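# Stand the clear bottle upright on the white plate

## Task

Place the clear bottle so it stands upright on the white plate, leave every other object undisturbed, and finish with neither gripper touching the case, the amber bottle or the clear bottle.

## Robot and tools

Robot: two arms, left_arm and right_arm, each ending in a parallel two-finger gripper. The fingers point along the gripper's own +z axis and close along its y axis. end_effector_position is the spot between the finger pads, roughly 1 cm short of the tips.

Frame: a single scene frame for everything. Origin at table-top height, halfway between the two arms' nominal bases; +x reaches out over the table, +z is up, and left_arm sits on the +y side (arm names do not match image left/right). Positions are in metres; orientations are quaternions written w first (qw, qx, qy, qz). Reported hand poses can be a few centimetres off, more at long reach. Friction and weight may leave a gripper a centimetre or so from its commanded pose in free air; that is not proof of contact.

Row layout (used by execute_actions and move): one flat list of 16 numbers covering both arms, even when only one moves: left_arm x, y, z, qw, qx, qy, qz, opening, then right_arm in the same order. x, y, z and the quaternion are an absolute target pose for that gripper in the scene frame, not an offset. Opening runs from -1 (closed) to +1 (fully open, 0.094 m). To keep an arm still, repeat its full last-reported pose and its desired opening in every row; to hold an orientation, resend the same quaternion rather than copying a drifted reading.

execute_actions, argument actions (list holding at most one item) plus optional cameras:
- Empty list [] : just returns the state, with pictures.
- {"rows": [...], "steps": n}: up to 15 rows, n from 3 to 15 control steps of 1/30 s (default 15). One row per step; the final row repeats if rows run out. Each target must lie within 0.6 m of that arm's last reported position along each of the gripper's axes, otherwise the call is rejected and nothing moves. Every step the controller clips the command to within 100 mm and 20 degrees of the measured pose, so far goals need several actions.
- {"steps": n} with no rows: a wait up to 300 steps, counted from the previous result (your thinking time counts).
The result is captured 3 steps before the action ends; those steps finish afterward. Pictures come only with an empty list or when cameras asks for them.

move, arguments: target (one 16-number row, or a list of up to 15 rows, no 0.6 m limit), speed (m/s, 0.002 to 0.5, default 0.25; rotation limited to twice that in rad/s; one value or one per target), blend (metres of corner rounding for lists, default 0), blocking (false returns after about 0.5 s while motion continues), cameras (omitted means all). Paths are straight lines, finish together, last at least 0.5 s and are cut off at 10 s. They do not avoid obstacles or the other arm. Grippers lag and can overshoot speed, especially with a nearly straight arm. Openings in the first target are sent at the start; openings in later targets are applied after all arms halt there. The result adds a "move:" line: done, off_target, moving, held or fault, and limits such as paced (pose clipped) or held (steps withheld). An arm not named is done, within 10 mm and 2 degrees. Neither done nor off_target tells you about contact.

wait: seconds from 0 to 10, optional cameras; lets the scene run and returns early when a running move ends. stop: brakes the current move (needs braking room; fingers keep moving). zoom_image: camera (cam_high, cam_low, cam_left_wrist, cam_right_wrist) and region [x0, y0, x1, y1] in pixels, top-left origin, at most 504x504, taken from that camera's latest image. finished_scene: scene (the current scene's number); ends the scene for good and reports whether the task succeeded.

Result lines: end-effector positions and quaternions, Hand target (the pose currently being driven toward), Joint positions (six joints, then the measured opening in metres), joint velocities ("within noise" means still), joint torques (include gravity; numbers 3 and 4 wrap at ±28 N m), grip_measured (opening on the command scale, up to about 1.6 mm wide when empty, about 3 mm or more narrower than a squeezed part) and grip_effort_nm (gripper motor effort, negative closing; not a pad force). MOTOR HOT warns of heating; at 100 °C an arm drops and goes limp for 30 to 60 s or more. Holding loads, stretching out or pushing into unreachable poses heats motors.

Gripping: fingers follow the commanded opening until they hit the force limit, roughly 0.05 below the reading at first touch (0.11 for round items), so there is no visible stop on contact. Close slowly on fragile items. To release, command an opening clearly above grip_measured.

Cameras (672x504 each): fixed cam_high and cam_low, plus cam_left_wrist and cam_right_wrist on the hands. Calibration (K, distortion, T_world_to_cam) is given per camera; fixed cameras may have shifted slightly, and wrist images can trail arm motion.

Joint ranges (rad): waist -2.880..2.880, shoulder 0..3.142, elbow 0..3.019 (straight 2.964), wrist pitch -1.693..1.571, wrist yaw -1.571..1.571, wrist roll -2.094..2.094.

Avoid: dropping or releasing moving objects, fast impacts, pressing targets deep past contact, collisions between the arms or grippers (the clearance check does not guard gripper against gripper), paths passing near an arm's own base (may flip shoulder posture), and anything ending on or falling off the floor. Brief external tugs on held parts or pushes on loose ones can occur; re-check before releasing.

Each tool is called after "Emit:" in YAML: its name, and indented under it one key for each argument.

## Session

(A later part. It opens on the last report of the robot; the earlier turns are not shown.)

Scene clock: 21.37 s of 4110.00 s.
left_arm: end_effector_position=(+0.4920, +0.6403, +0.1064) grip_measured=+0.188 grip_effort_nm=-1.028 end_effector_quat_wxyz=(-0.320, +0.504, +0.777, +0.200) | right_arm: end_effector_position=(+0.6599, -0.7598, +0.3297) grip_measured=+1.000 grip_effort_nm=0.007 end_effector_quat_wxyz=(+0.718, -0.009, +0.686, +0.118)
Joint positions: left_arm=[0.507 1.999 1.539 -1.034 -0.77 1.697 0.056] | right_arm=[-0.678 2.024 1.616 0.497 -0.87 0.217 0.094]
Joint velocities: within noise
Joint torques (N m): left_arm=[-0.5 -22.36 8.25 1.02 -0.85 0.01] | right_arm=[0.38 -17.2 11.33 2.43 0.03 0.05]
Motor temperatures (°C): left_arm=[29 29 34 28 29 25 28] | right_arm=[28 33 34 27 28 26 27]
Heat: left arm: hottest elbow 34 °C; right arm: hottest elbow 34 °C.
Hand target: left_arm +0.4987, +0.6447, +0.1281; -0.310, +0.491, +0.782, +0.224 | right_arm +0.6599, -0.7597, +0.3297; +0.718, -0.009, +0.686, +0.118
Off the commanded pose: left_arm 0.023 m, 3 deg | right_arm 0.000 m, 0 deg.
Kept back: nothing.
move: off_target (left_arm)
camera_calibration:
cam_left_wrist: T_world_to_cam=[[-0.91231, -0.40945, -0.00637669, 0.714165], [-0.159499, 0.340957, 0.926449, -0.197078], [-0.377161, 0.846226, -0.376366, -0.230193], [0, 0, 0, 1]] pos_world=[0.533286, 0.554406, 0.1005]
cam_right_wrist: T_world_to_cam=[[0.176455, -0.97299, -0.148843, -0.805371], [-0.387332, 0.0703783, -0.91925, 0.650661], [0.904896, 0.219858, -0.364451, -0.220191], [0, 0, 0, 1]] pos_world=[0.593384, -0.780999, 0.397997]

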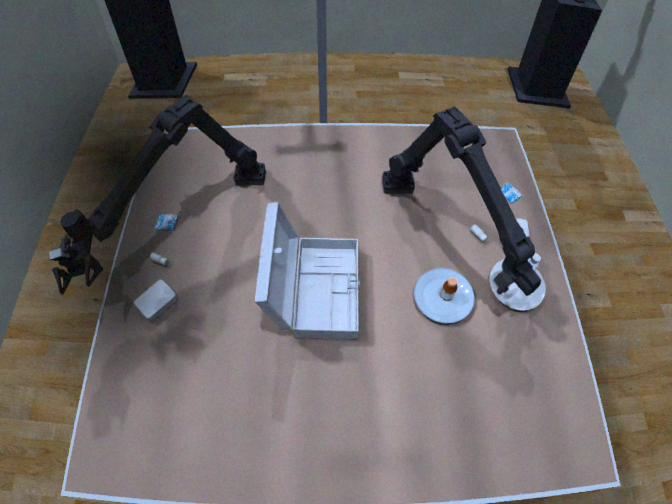

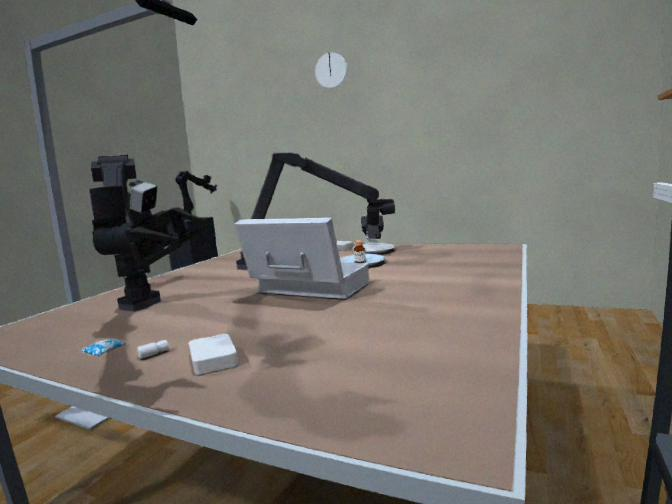

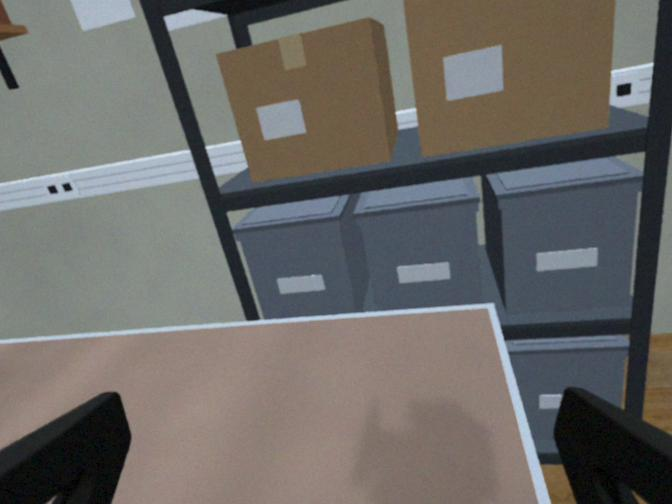

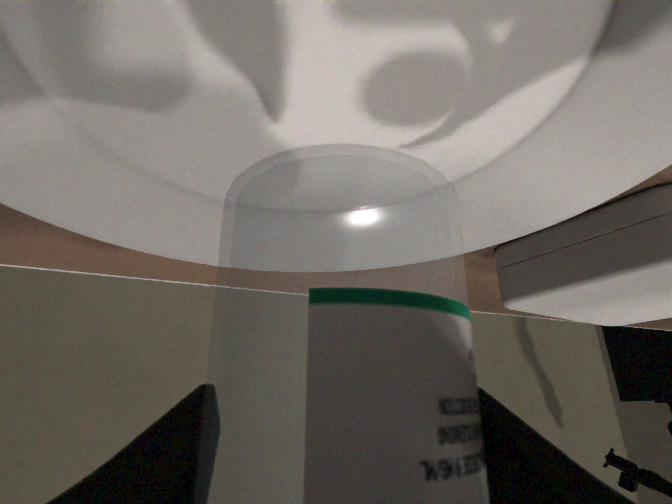

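Emit:
move:
  target: [0.502,0.644,0.110,-0.311,0.492,0.7835,0.224,-0.1,0.6599,-0.7598,0.3297,0.718,-0.009,0.686,0.118,1]
  speed: 0.05
  cameras: ["cam_low","cam_high","cam_right_wrist"]

Emit:
zoom_image:
  camera: "cam_low"
  region: [340, 180, 420, 260]

Scene clock: 22.53 s of 4110.00 s.
left_arm: end_effector_position=(+0.4943, +0.6416, +0.0950) grip_measured=+0.188 grip_effort_nm=-1.033 end_effector_quat_wxyz=(-0.317, +0.501, +0.779, +0.204) | right_arm: end_effector_position=(+0.6599, -0.7598, +0.3297) grip_measured=+1.000 grip_effort_nm=0.012 end_effector_quat_wxyz=(+0.718, -0.009, +0.686, +0.118)
Joint positions: left_arm=[0.507 2.015 1.532 -1.003 -0.77 1.694 0.056] | right_arm=[-0.678 2.024 1.616 0.497 -0.87 0.217 0.094]
Joint velocities: within noise
Joint torques (N m): left_arm=[-1.03 -21.42 7.94 1.02 -0.84 -0.01] | right_arm=[0.38 -17.26 11.3 2.43 0.02 0.05]
Motor temperatures (°C): left_arm=[29 29 34 28 29 25 29] | right_arm=[28 33 34 27 28 26 27]
Heat: left arm: hottest elbow 34 °C; right arm: hottest elbow 34 °C.
Hand target: left_arm +0.5018, +0.6438, +0.1101; -0.310, +0.491, +0.782, +0.224 | right_arm +0.6599, -0.7597, +0.3297; +0.718, -0.009, +0.686, +0.118
Off the commanded pose: left_arm 0.017 m, 3 deg | right_arm 0.000 m, 0 deg.
Kept back: nothing.
move: off_target (left_arm)
camera_calibration:
cam_right_wrist: T_world_to_cam=[[0.176455, -0.97299, -0.148843, -0.805371], [-0.387332, 0.0703783, -0.91925, 0.650661], [0.904896, 0.219858, -0.364451, -0.220191], [0, 0, 0, 1]] pos_world=[0.593384, -0.780999, 0.397997]
Images, in order (width x height): cam_high 672x504, cam_low 672x504, cam_right_wrist 672x504.

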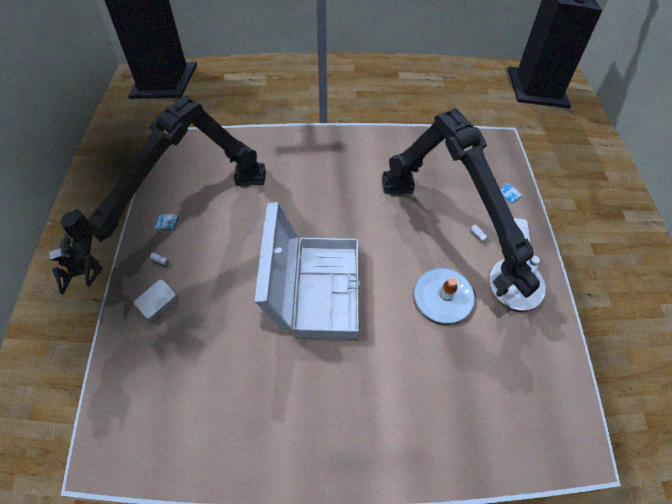

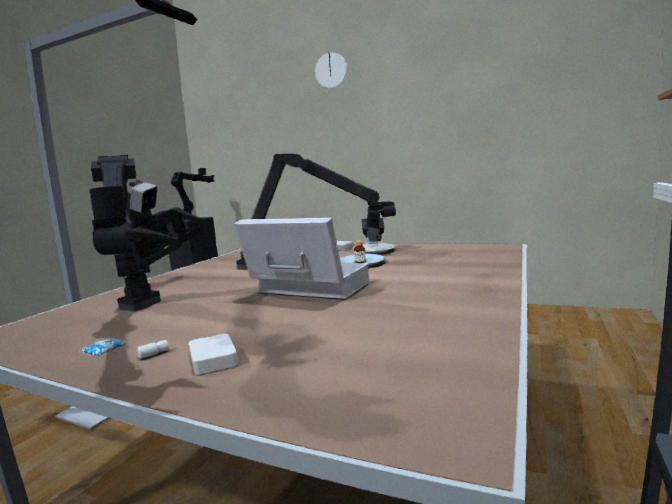

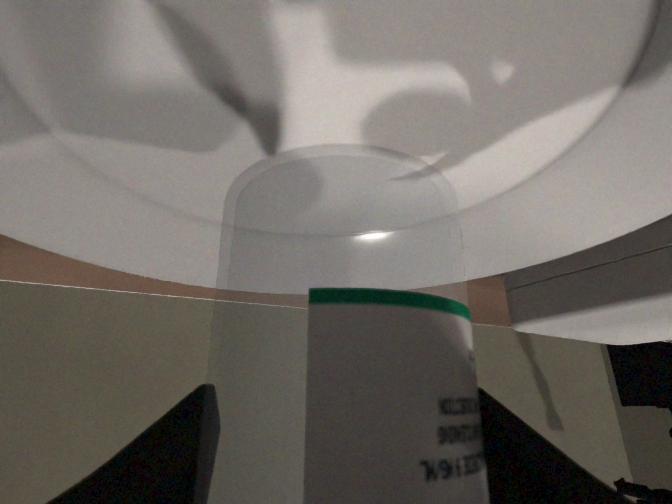

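Scaled by 6.300 from the camera's 672x504 image, which has a finer 960x720 frame.

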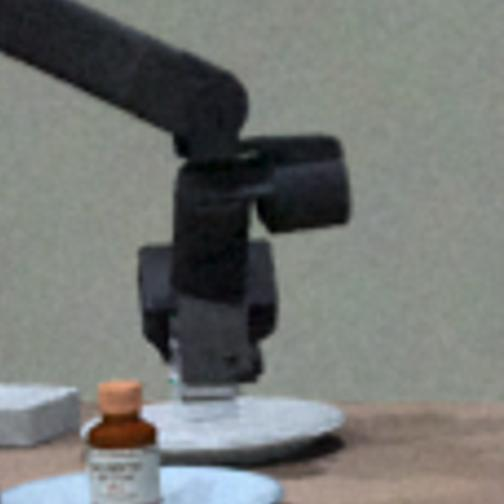

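Emit:
move:
  target: [0.502,0.644,0.094,-0.311,0.492,0.7835,0.224,-0.1,0.6599,-0.7598,0.3297,0.718,-0.009,0.686,0.118,1]
  speed: 0.05
  cameras: ["cam_low","cam_right_wrist"]

Emit:
zoom_image:
  camera: "cam_low"
  region: [340, 180, 420, 260]

Scene clock: 23.60 s of 4110.00 s.
left_arm: end_effector_position=(+0.4939, +0.6414, +0.0788) grip_measured=+0.188 grip_effort_nm=-1.033 end_effector_quat_wxyz=(-0.318, +0.501, +0.779, +0.203) | right_arm: end_effector_position=(+0.6599, -0.7598, +0.3297) grip_measured=+1.000 grip_effort_nm=0.007 end_effector_quat_wxyz=(+0.718, -0.009, +0.686, +0.118)
Joint positions: left_arm=[0.507 2.034 1.516 -0.969 -0.77 1.694 0.056] | right_arm=[-0.678 2.024 1.616 0.497 -0.87 0.217 0.094]
Joint velocities: within noise
Joint torques (N m): left_arm=[-0.91 -21.71 7.83 1.07 -0.85 -0.01] | right_arm=[0.32 -17.2 11.32 2.43 0.03 0.05]
Motor temperatures (°C): left_arm=[29 29 34 28 29 25 29] | right_arm=[28 33 34 27 28 26 27]
Heat: left arm: hottest elbow 34 °C; right arm: hottest elbow 34 °C.
Hand target: left_arm +0.5019, +0.6438, +0.0942; -0.310, +0.491, +0.782, +0.224 | right_arm +0.6599, -0.7597, +0.3297; +0.718, -0.009, +0.686, +0.118
Off the commanded pose: left_arm 0.017 m, 3 deg | right_arm 0.000 m, 0 deg.
Kept back: nothing.
move: off_target (left_arm)
camera_calibration:
cam_right_wrist: T_world_to_cam=[[0.176455, -0.97299, -0.148843, -0.805371], [-0.387332, 0.0703783, -0.91925, 0.650661], [0.904896, 0.219858, -0.364451, -0.220191], [0, 0, 0, 1]] pos_world=[0.593384, -0.780999, 0.397997]
Images, in order (width x height): cam_low 672x504, cam_right_wrist 672x504.

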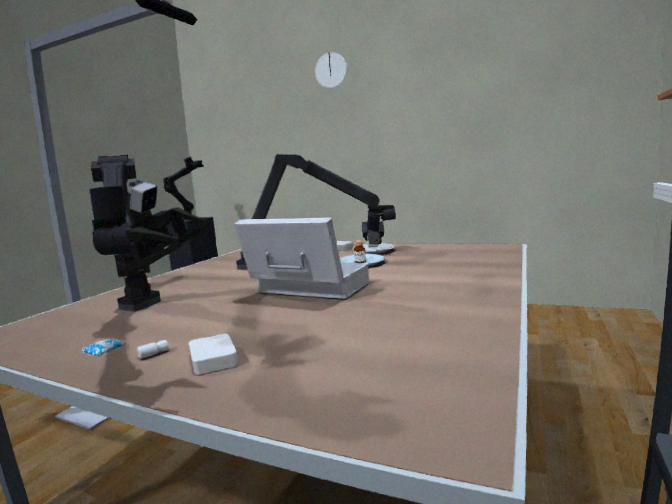

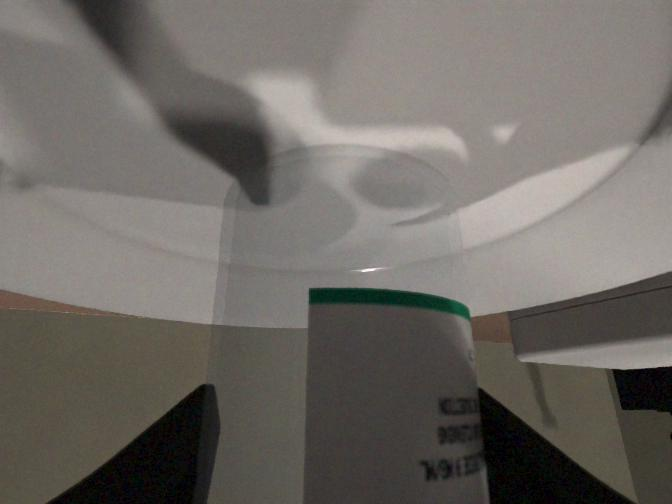

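Scaled by 6.300 from the camera's 672x504 image, which has a finer 960x720 frame.

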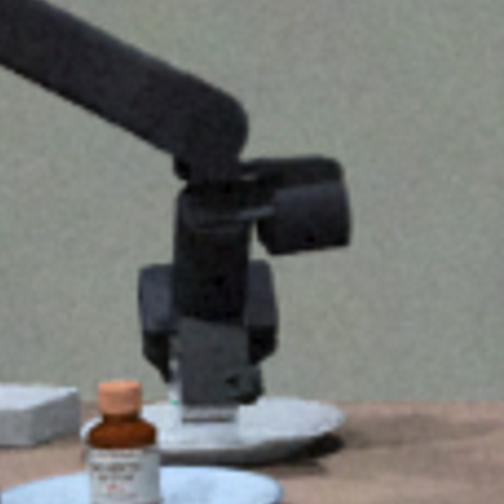

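Emit:
move:
  target: [0.502,0.644,0.085,-0.311,0.492,0.7835,0.224,-0.1,0.6599,-0.7598,0.3297,0.718,-0.009,0.686,0.118,1]
  speed: 0.04
  cameras: ["cam_low","cam_right_wrist"]

Emit:
zoom_image:
  camera: "cam_low"
  region: [340, 180, 420, 260]

Scene clock: 24.53 s of 4110.00 s.
left_arm: end_effector_position=(+0.4951, +0.6422, +0.0748) grip_measured=+0.188 grip_effort_nm=-1.033 end_effector_quat_wxyz=(-0.316, +0.500, +0.779, +0.207) | right_arm: end_effector_position=(+0.6599, -0.7598, +0.3297) grip_measured=+1.000 grip_effort_nm=0.007 end_effector_quat_wxyz=(+0.718, -0.009, +0.686, +0.118)
Joint positions: left_arm=[0.507 2.039 1.512 -0.95 -0.771 1.694 0.056] | right_arm=[-0.678 2.024 1.616 0.497 -0.87 0.217 0.094]
Joint velocities: within noise
Joint torques (N m): left_arm=[-0.79 -21.19 7.56 1.06 -0.79 -0.01] | right_arm=[0.38 -17.2 11.33 2.43 0.03 0.05]
Motor temperatures (°C): left_arm=[29 29 34 28 29 25 29] | right_arm=[28 33 34 27 28 26 27]
Heat: left arm: hottest elbow 34 °C; right arm: hottest elbow 34 °C.
Hand target: left_arm +0.5020, +0.6439, +0.0851; -0.310, +0.491, +0.782, +0.224 | right_arm +0.6599, -0.7597, +0.3297; +0.718, -0.009, +0.686, +0.118
Off the commanded pose: left_arm 0.012 m, 2 deg | right_arm 0.000 m, 0 deg.
Kept back: nothing.
move: off_target (left_arm)
camera_calibration:
cam_right_wrist: T_world_to_cam=[[0.176455, -0.97299, -0.148843, -0.805371], [-0.387332, 0.0703783, -0.91925, 0.650661], [0.904896, 0.219858, -0.364451, -0.220191], [0, 0, 0, 1]] pos_world=[0.593384, -0.780999, 0.397997]
Images, in order (width x height): cam_low 672x504, cam_right_wrist 672x504.

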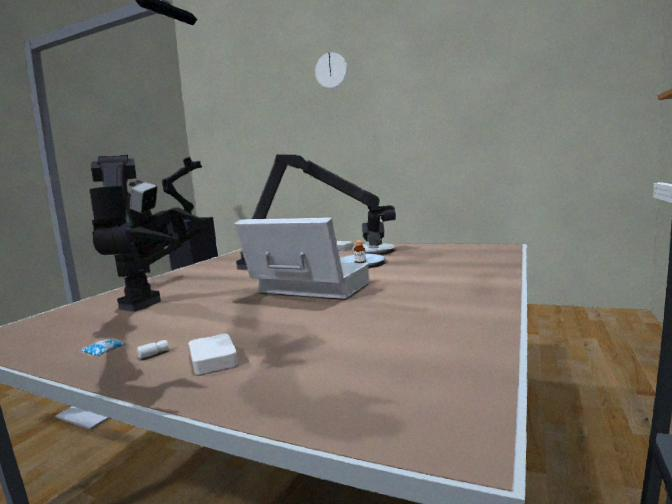

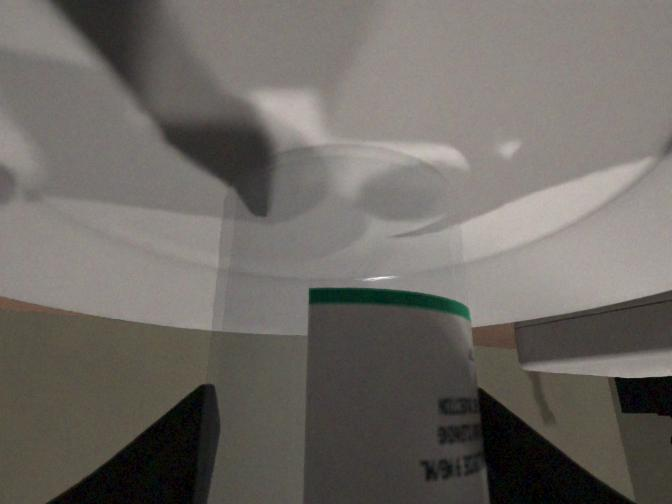

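Scaled by 6.300 from the camera's 672x504 image, which has a finer 960x720 frame.

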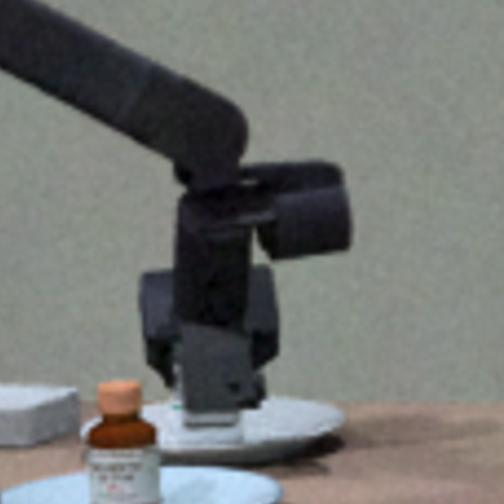

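Emit:
move:
  target: [0.502,0.644,0.076,-0.311,0.492,0.7835,0.224,-0.1,0.6599,-0.7598,0.3297,0.718,-0.009,0.686,0.118,1]
  speed: 0.04
  cameras: ["cam_low","cam_right_wrist"]

Emit:
zoom_image:
  camera: "cam_low"
  region: [340, 180, 420, 260]

Scene clock: 25.47 s of 4110.00 s.
left_arm: end_effector_position=(+0.4969, +0.6434, +0.0741) grip_measured=+0.188 grip_effort_nm=-1.033 end_effector_quat_wxyz=(-0.314, +0.497, +0.780, +0.213) | right_arm: end_effector_position=(+0.6599, -0.7598, +0.3297) grip_measured=+1.000 grip_effort_nm=0.007 end_effector_quat_wxyz=(+0.718, -0.009, +0.686, +0.118)
Joint positions: left_arm=[0.507 2.04 1.509 -0.934 -0.772 1.694 0.056] | right_arm=[-0.678 2.024 1.616 0.497 -0.87 0.217 0.094]
Joint velocities: within noise
Joint torques (N m): left_arm=[-0.97 -20.19 7.23 1.2 -0.73 -0.01] | right_arm=[0.44 -17.2 11.32 2.41 0.03 0.05]
Motor temperatures (°C): left_arm=[29 29 34 28 29 25 29] | right_arm=[28 33 34 27 28 26 27]
Heat: left arm: hottest elbow 34 °C; right arm: hottest elbow 34 °C.
Hand target: left_arm +0.5020, +0.6439, +0.0760; -0.311, +0.491, +0.782, +0.224 | right_arm +0.6599, -0.7597, +0.3297; +0.718, -0.009, +0.686, +0.118
Off the commanded pose: left_arm 0.005 m, 1 deg | right_arm 0.000 m, 0 deg.
Kept back: nothing.
move: done
camera_calibration:
cam_right_wrist: T_world_to_cam=[[0.176455, -0.97299, -0.148843, -0.805371], [-0.387332, 0.0703783, -0.91925, 0.650661], [0.904896, 0.219858, -0.364451, -0.220191], [0, 0, 0, 1]] pos_world=[0.593384, -0.780999, 0.397997]
Images, in order (width x height): cam_low 672x504, cam_right_wrist 672x504.

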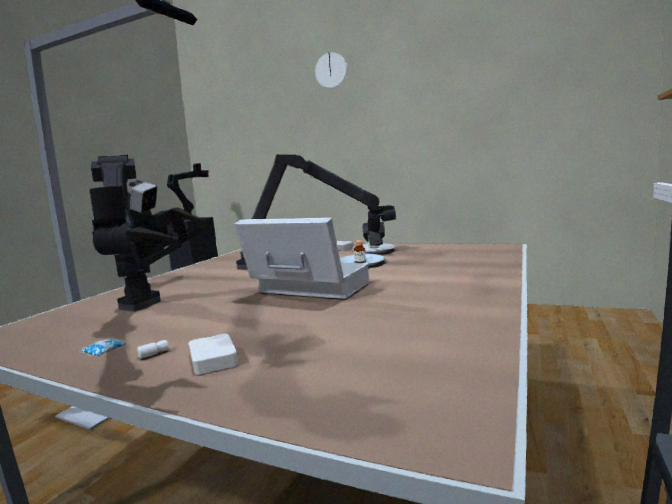

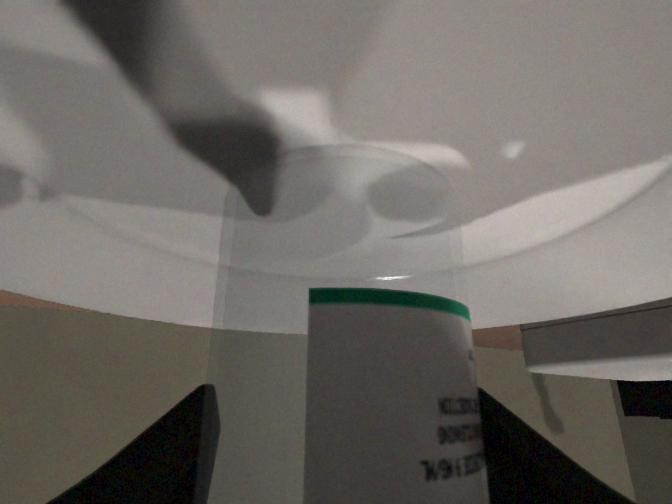

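Scaled by 6.300 from the camera's 672x504 image, which has a finer 960x720 frame.

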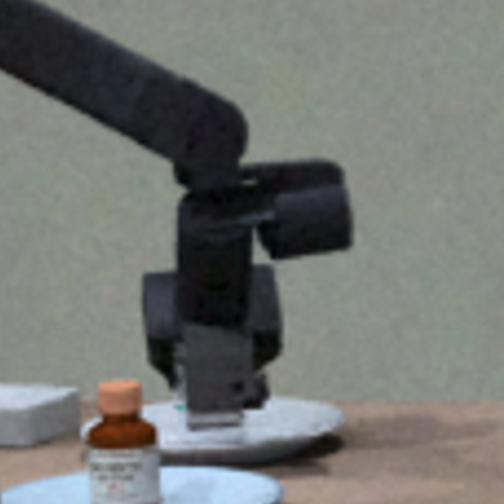

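Emit:
move:
  target: [0.502,0.644,0.062,-0.311,0.492,0.7835,0.224,-0.1,0.6599,-0.7598,0.3297,0.718,-0.009,0.686,0.118,1]
  speed: 0.04
  cameras: ["cam_high","cam_right_wrist"]

Emit:
zoom_image:
  camera: "cam_high"
  region: [460, 220, 580, 340]

Scene clock: 26.40 s of 4110.00 s.
left_arm: end_effector_position=(+0.4986, +0.6456, +0.0733) grip_measured=+0.188 grip_effort_nm=-1.028 end_effector_quat_wxyz=(-0.313, +0.493, +0.781, +0.222) | right_arm: end_effector_position=(+0.6599, -0.7598, +0.3297) grip_measured=+1.000 grip_effort_nm=0.012 end_effector_quat_wxyz=(+0.718, -0.009, +0.686, +0.118)
Joint positions: left_arm=[0.507 2.041 1.504 -0.909 -0.781 1.694 0.056] | right_arm=[-0.678 2.024 1.616 0.497 -0.87 0.217 0.094]
Joint velocities: within noise
Joint torques (N m): left_arm=[-0.91 -18.73 6.83 1.52 -0.37 -0.01] | right_arm=[0.44 -17.2 11.33 2.41 0.03 0.05]
Motor temperatures (°C): left_arm=[29 29 34 28 29 25 29] | right_arm=[28 33 34 27 28 26 27]
Heat: left arm: hottest elbow 34 °C; right arm: hottest elbow 34 °C.
Hand target: left_arm +0.5018, +0.6438, +0.0621; -0.311, +0.491, +0.782, +0.224 | right_arm +0.6599, -0.7597, +0.3297; +0.718, -0.009, +0.686, +0.118
Off the commanded pose: left_arm 0.012 m, 0 deg | right_arm 0.000 m, 0 deg.
Kept back: nothing.
move: off_target (left_arm)
camera_calibration:
cam_right_wrist: T_world_to_cam=[[0.176455, -0.97299, -0.148843, -0.805371], [-0.387332, 0.0703783, -0.91925, 0.650661], [0.904896, 0.219858, -0.364451, -0.220191], [0, 0, 0, 1]] pos_world=[0.593384, -0.780999, 0.397997]
Images, in order (width x height): cam_high 672x504, cam_right_wrist 672x504.

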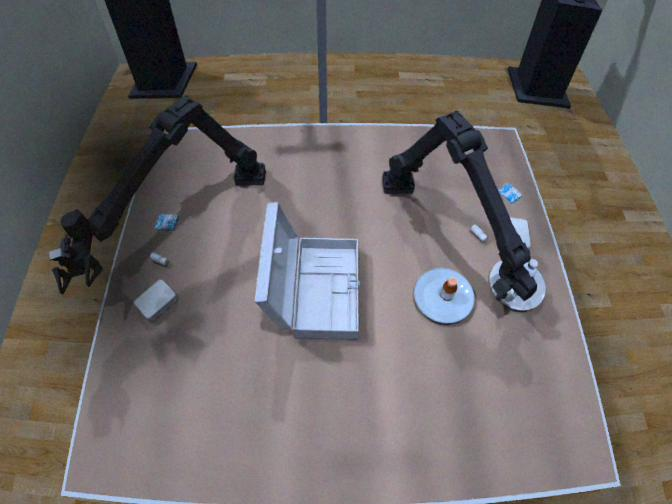

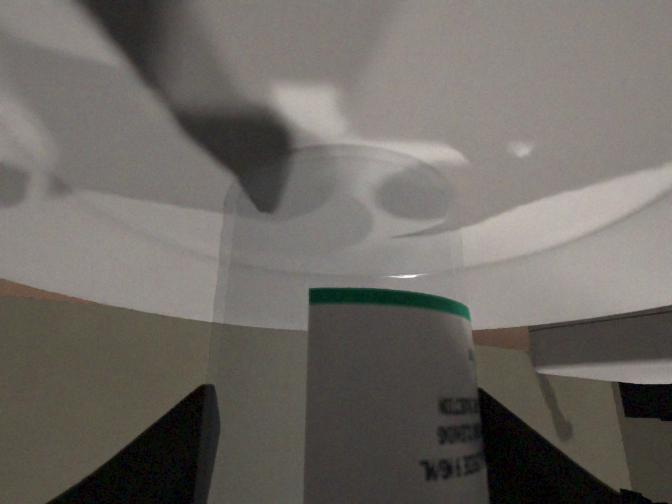

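Scaled by 4.200 from the camera's 672x504 image, which has a finer 960x720 frame.

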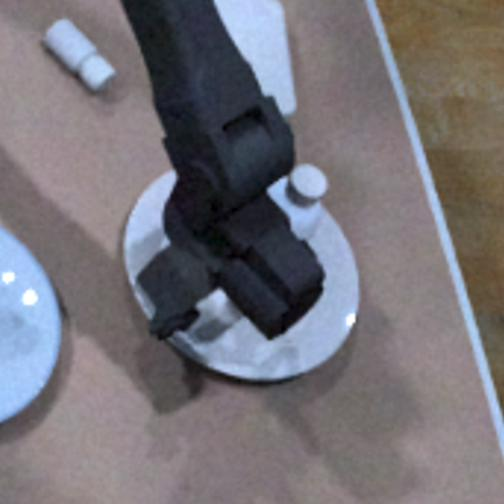

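Emit:
move:
  target:
    - [0.500,0.645,0.076,-0.311,0.492,0.7835,0.224,-0.1,0.6599,-0.7598,0.3297,0.718,-0.009,0.686,0.118,1]
    - [0.500,0.645,0.076,-0.311,0.492,0.7835,0.224,0.24,0.6599,-0.7598,0.3297,0.718,-0.009,0.686,0.118,1]
    - [0.500,0.645,0.076,-0.311,0.492,0.7835,0.224,0.55,0.6599,-0.7598,0.3297,0.718,-0.009,0.686,0.118,1]
  speed: 0.04
  cameras: ["cam_high","cam_right_wrist"]

Emit:
zoom_image:
  camera: "cam_high"
  region: [460, 220, 580, 340]

Scene clock: 29.03 s of 4110.00 s.
left_arm: end_effector_position=(+0.4985, +0.6454, +0.0731) grip_measured=+0.547 grip_effort_nm=0.164 end_effector_quat_wxyz=(-0.313, +0.493, +0.781, +0.222) | right_arm: end_effector_position=(+0.6599, -0.7598, +0.3297) grip_measured=+1.000 grip_effort_nm=0.007 end_effector_quat_wxyz=(+0.718, -0.009, +0.686, +0.118)
Joint positions: left_arm=[0.507 2.041 1.503 -0.909 -0.78 1.694 0.073] | right_arm=[-0.678 2.024 1.616 0.497 -0.87 0.217 0.094]
Joint velocities: within noise
Joint torques (N m): left_arm=[-0.67 -20.66 7.23 0.43 -0.39 0.05] | right_arm=[0.38 -17.26 11.33 2.41 0.03 0.05]
Motor temperatures (°C): left_arm=[29 30 34 28 29 25 29] | right_arm=[28 34 35 27 28 26 27]
Heat: left arm: hottest elbow 34 °C; right arm: hottest elbow 35 °C.
Hand target: left_arm +0.5000, +0.6449, +0.0759; -0.311, +0.491, +0.782, +0.224 | right_arm +0.6599, -0.7597, +0.3297; +0.718, -0.009, +0.686, +0.118
Off the commanded pose: left_arm 0.003 m, 0 deg | right_arm 0.000 m, 0 deg.
Kept back: nothing.
move: done
camera_calibration:
cam_right_wrist: T_world_to_cam=[[0.176455, -0.97299, -0.148843, -0.805371], [-0.387332, 0.0703783, -0.91925, 0.650661], [0.904896, 0.219858, -0.364451, -0.220191], [0, 0, 0, 1]] pos_world=[0.593384, -0.780999, 0.397997]
Images, in order (width x height): cam_high 672x504, cam_right_wrist 672x504.

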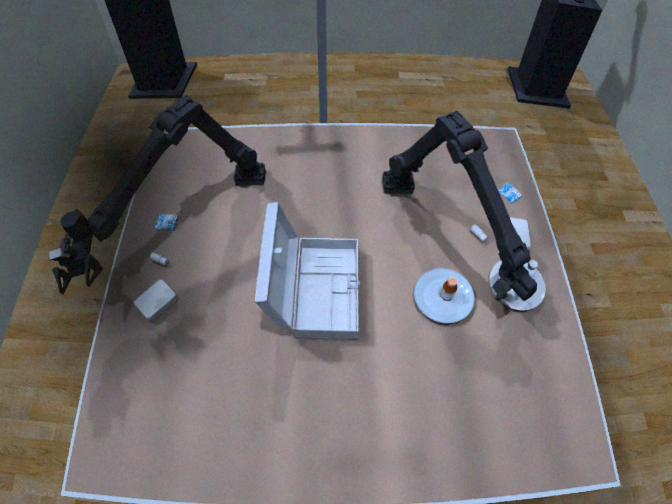

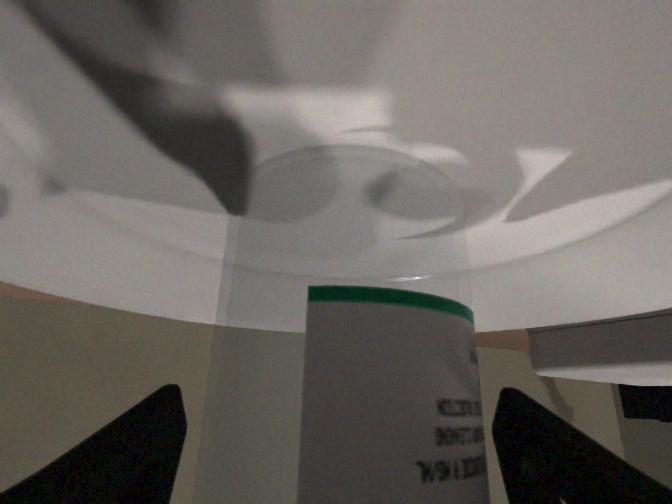

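Scaled by 4.200 from the camera's 672x504 image, which has a finer 960x720 frame.

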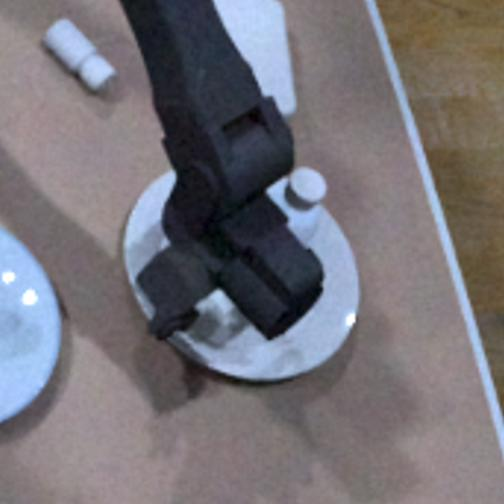

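Emit:
move:
  target:
    - [0.500,0.645,0.076,-0.311,0.492,0.7835,0.224,0.85,0.6599,-0.7598,0.3297,0.718,-0.009,0.686,0.118,1]
    - [0.533,0.567,0.170,-0.311,0.492,0.7835,0.224,0.85,0.6599,-0.7598,0.3297,0.718,-0.009,0.686,0.118,1]
    - [0.53,0.52,0.32,-0.311,0.492,0.7835,0.224,0.85,0.6599,-0.7598,0.3297,0.718,-0.009,0.686,0.118,1]
  speed: 0.1

Emit:
zoom_image:
  camera: "cam_high"
  region: [420, 200, 580, 340]

Emit:
zoom_image:
  camera: "cam_low"
  region: [340, 180, 420, 260]

Scene clock: 33.30 s of 4110.00 s.
left_arm: end_effector_position=(+0.5198, +0.5234, +0.2916) grip_measured=+0.847 grip_effort_nm=0.178 end_effector_quat_wxyz=(-0.329, +0.501, +0.775, +0.200) | right_arm: end_effector_position=(+0.6599, -0.7598, +0.3297) grip_measured=+1.000 grip_effort_nm=0.012 end_effector_quat_wxyz=(+0.718, -0.009, +0.686, +0.118)
Joint positions: left_arm=[0.299 1.87 1.837 -1.683 -0.78 1.395 0.087] | right_arm=[-0.678 2.024 1.616 0.497 -0.87 0.217 0.094]
Joint velocities: within noise
Joint torques (N m): left_arm=[-1.49 -20.19 11.86 -0.24 -0.56 -0.01] | right_arm=[0.38 -17.14 11.33 2.43 0.02 0.05]
Motor temperatures (°C): left_arm=[29 30 35 28 29 25 28] | right_arm=[28 34 35 27 28 26 27]
Heat: left arm: hottest elbow 35 °C; right arm: hottest elbow 35 °C.
Hand target: left_arm +0.5285, +0.5196, +0.3196; -0.309, +0.492, +0.782, +0.225 | right_arm +0.6599, -0.7597, +0.3297; +0.718, -0.009, +0.686, +0.118
Off the commanded pose: left_arm 0.030 m, 4 deg | right_arm 0.000 m, 0 deg.
joint sent to its limit (left arm) — joint 4 (wrist pitch), lower limit.
Kept back: nothing.
move: off_target (left_arm)
camera_calibration:
cam_left_wrist: T_world_to_cam=[[-0.909462, -0.415777, 0.00284914, 0.691969], [-0.14723, 0.328442, 0.932979, -0.326064], [-0.388847, 0.848089, -0.35992, -0.0507855], [0, 0, 0, 1]] pos_world=[0.561565, 0.437868, 0.283961]
cam_right_wrist: T_world_to_cam=[[0.176455, -0.97299, -0.148843, -0.805371], [-0.387332, 0.0703783, -0.91925, 0.650661], [0.904896, 0.219858, -0.364451, -0.220191], [0, 0, 0, 1]] pos_world=[0.593384, -0.780999, 0.397997]

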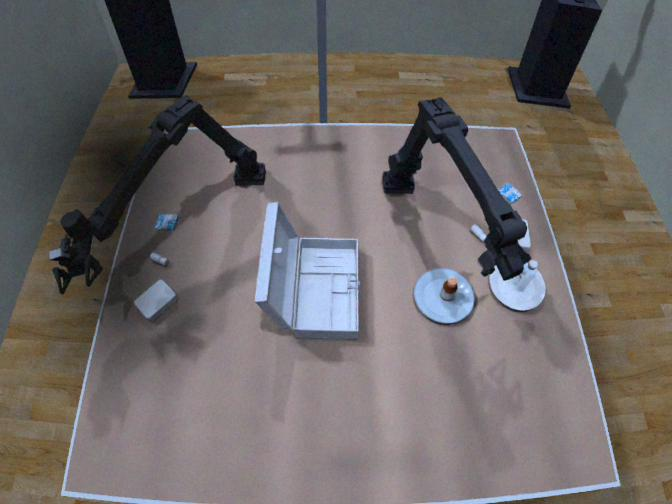

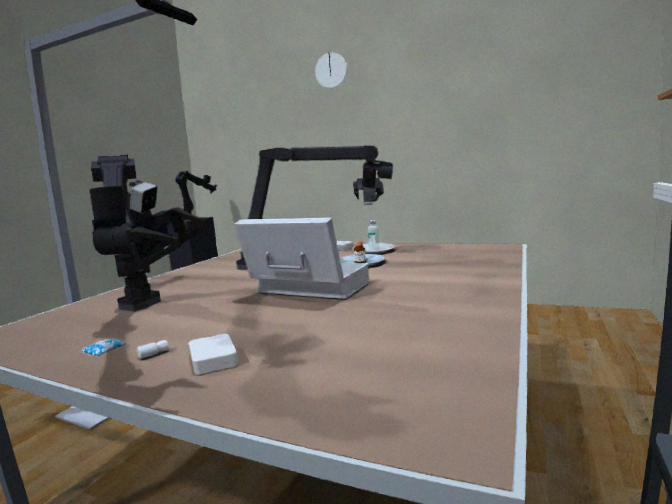

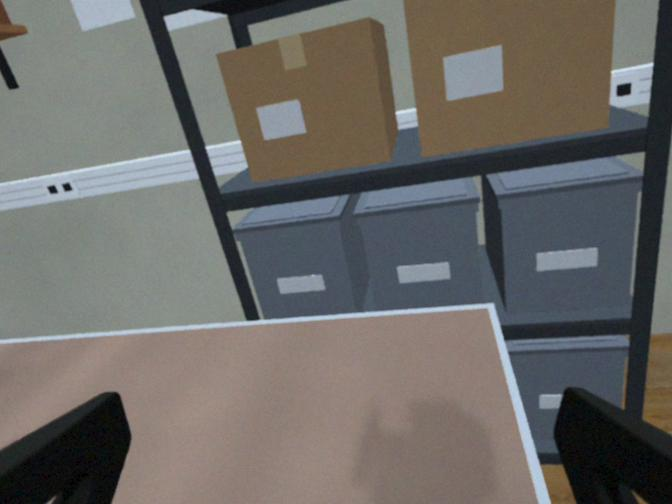

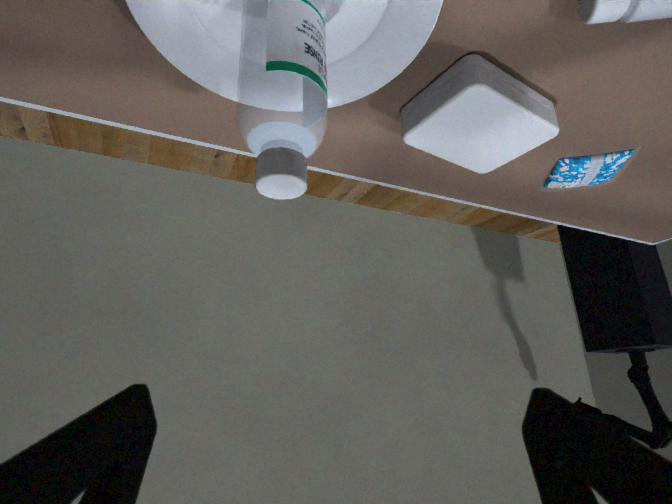

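Scaled by 3.150 from the camera's 672x504 image, which has a finer 960x720 frame.

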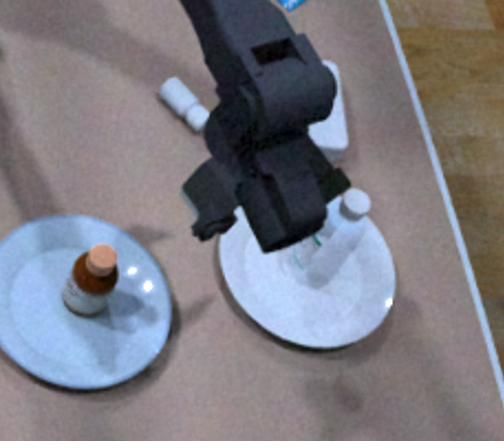

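Scaled by 6.300 from the camera's 672x504 image, which has a finer 960x720 frame.

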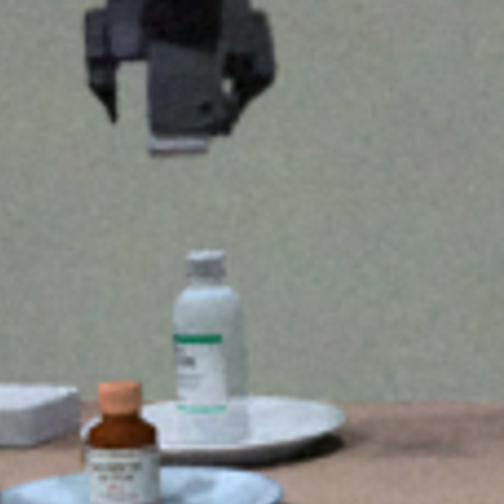

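Emit:
finished_scene:
  scene: 2

The scene is finished: the task was done.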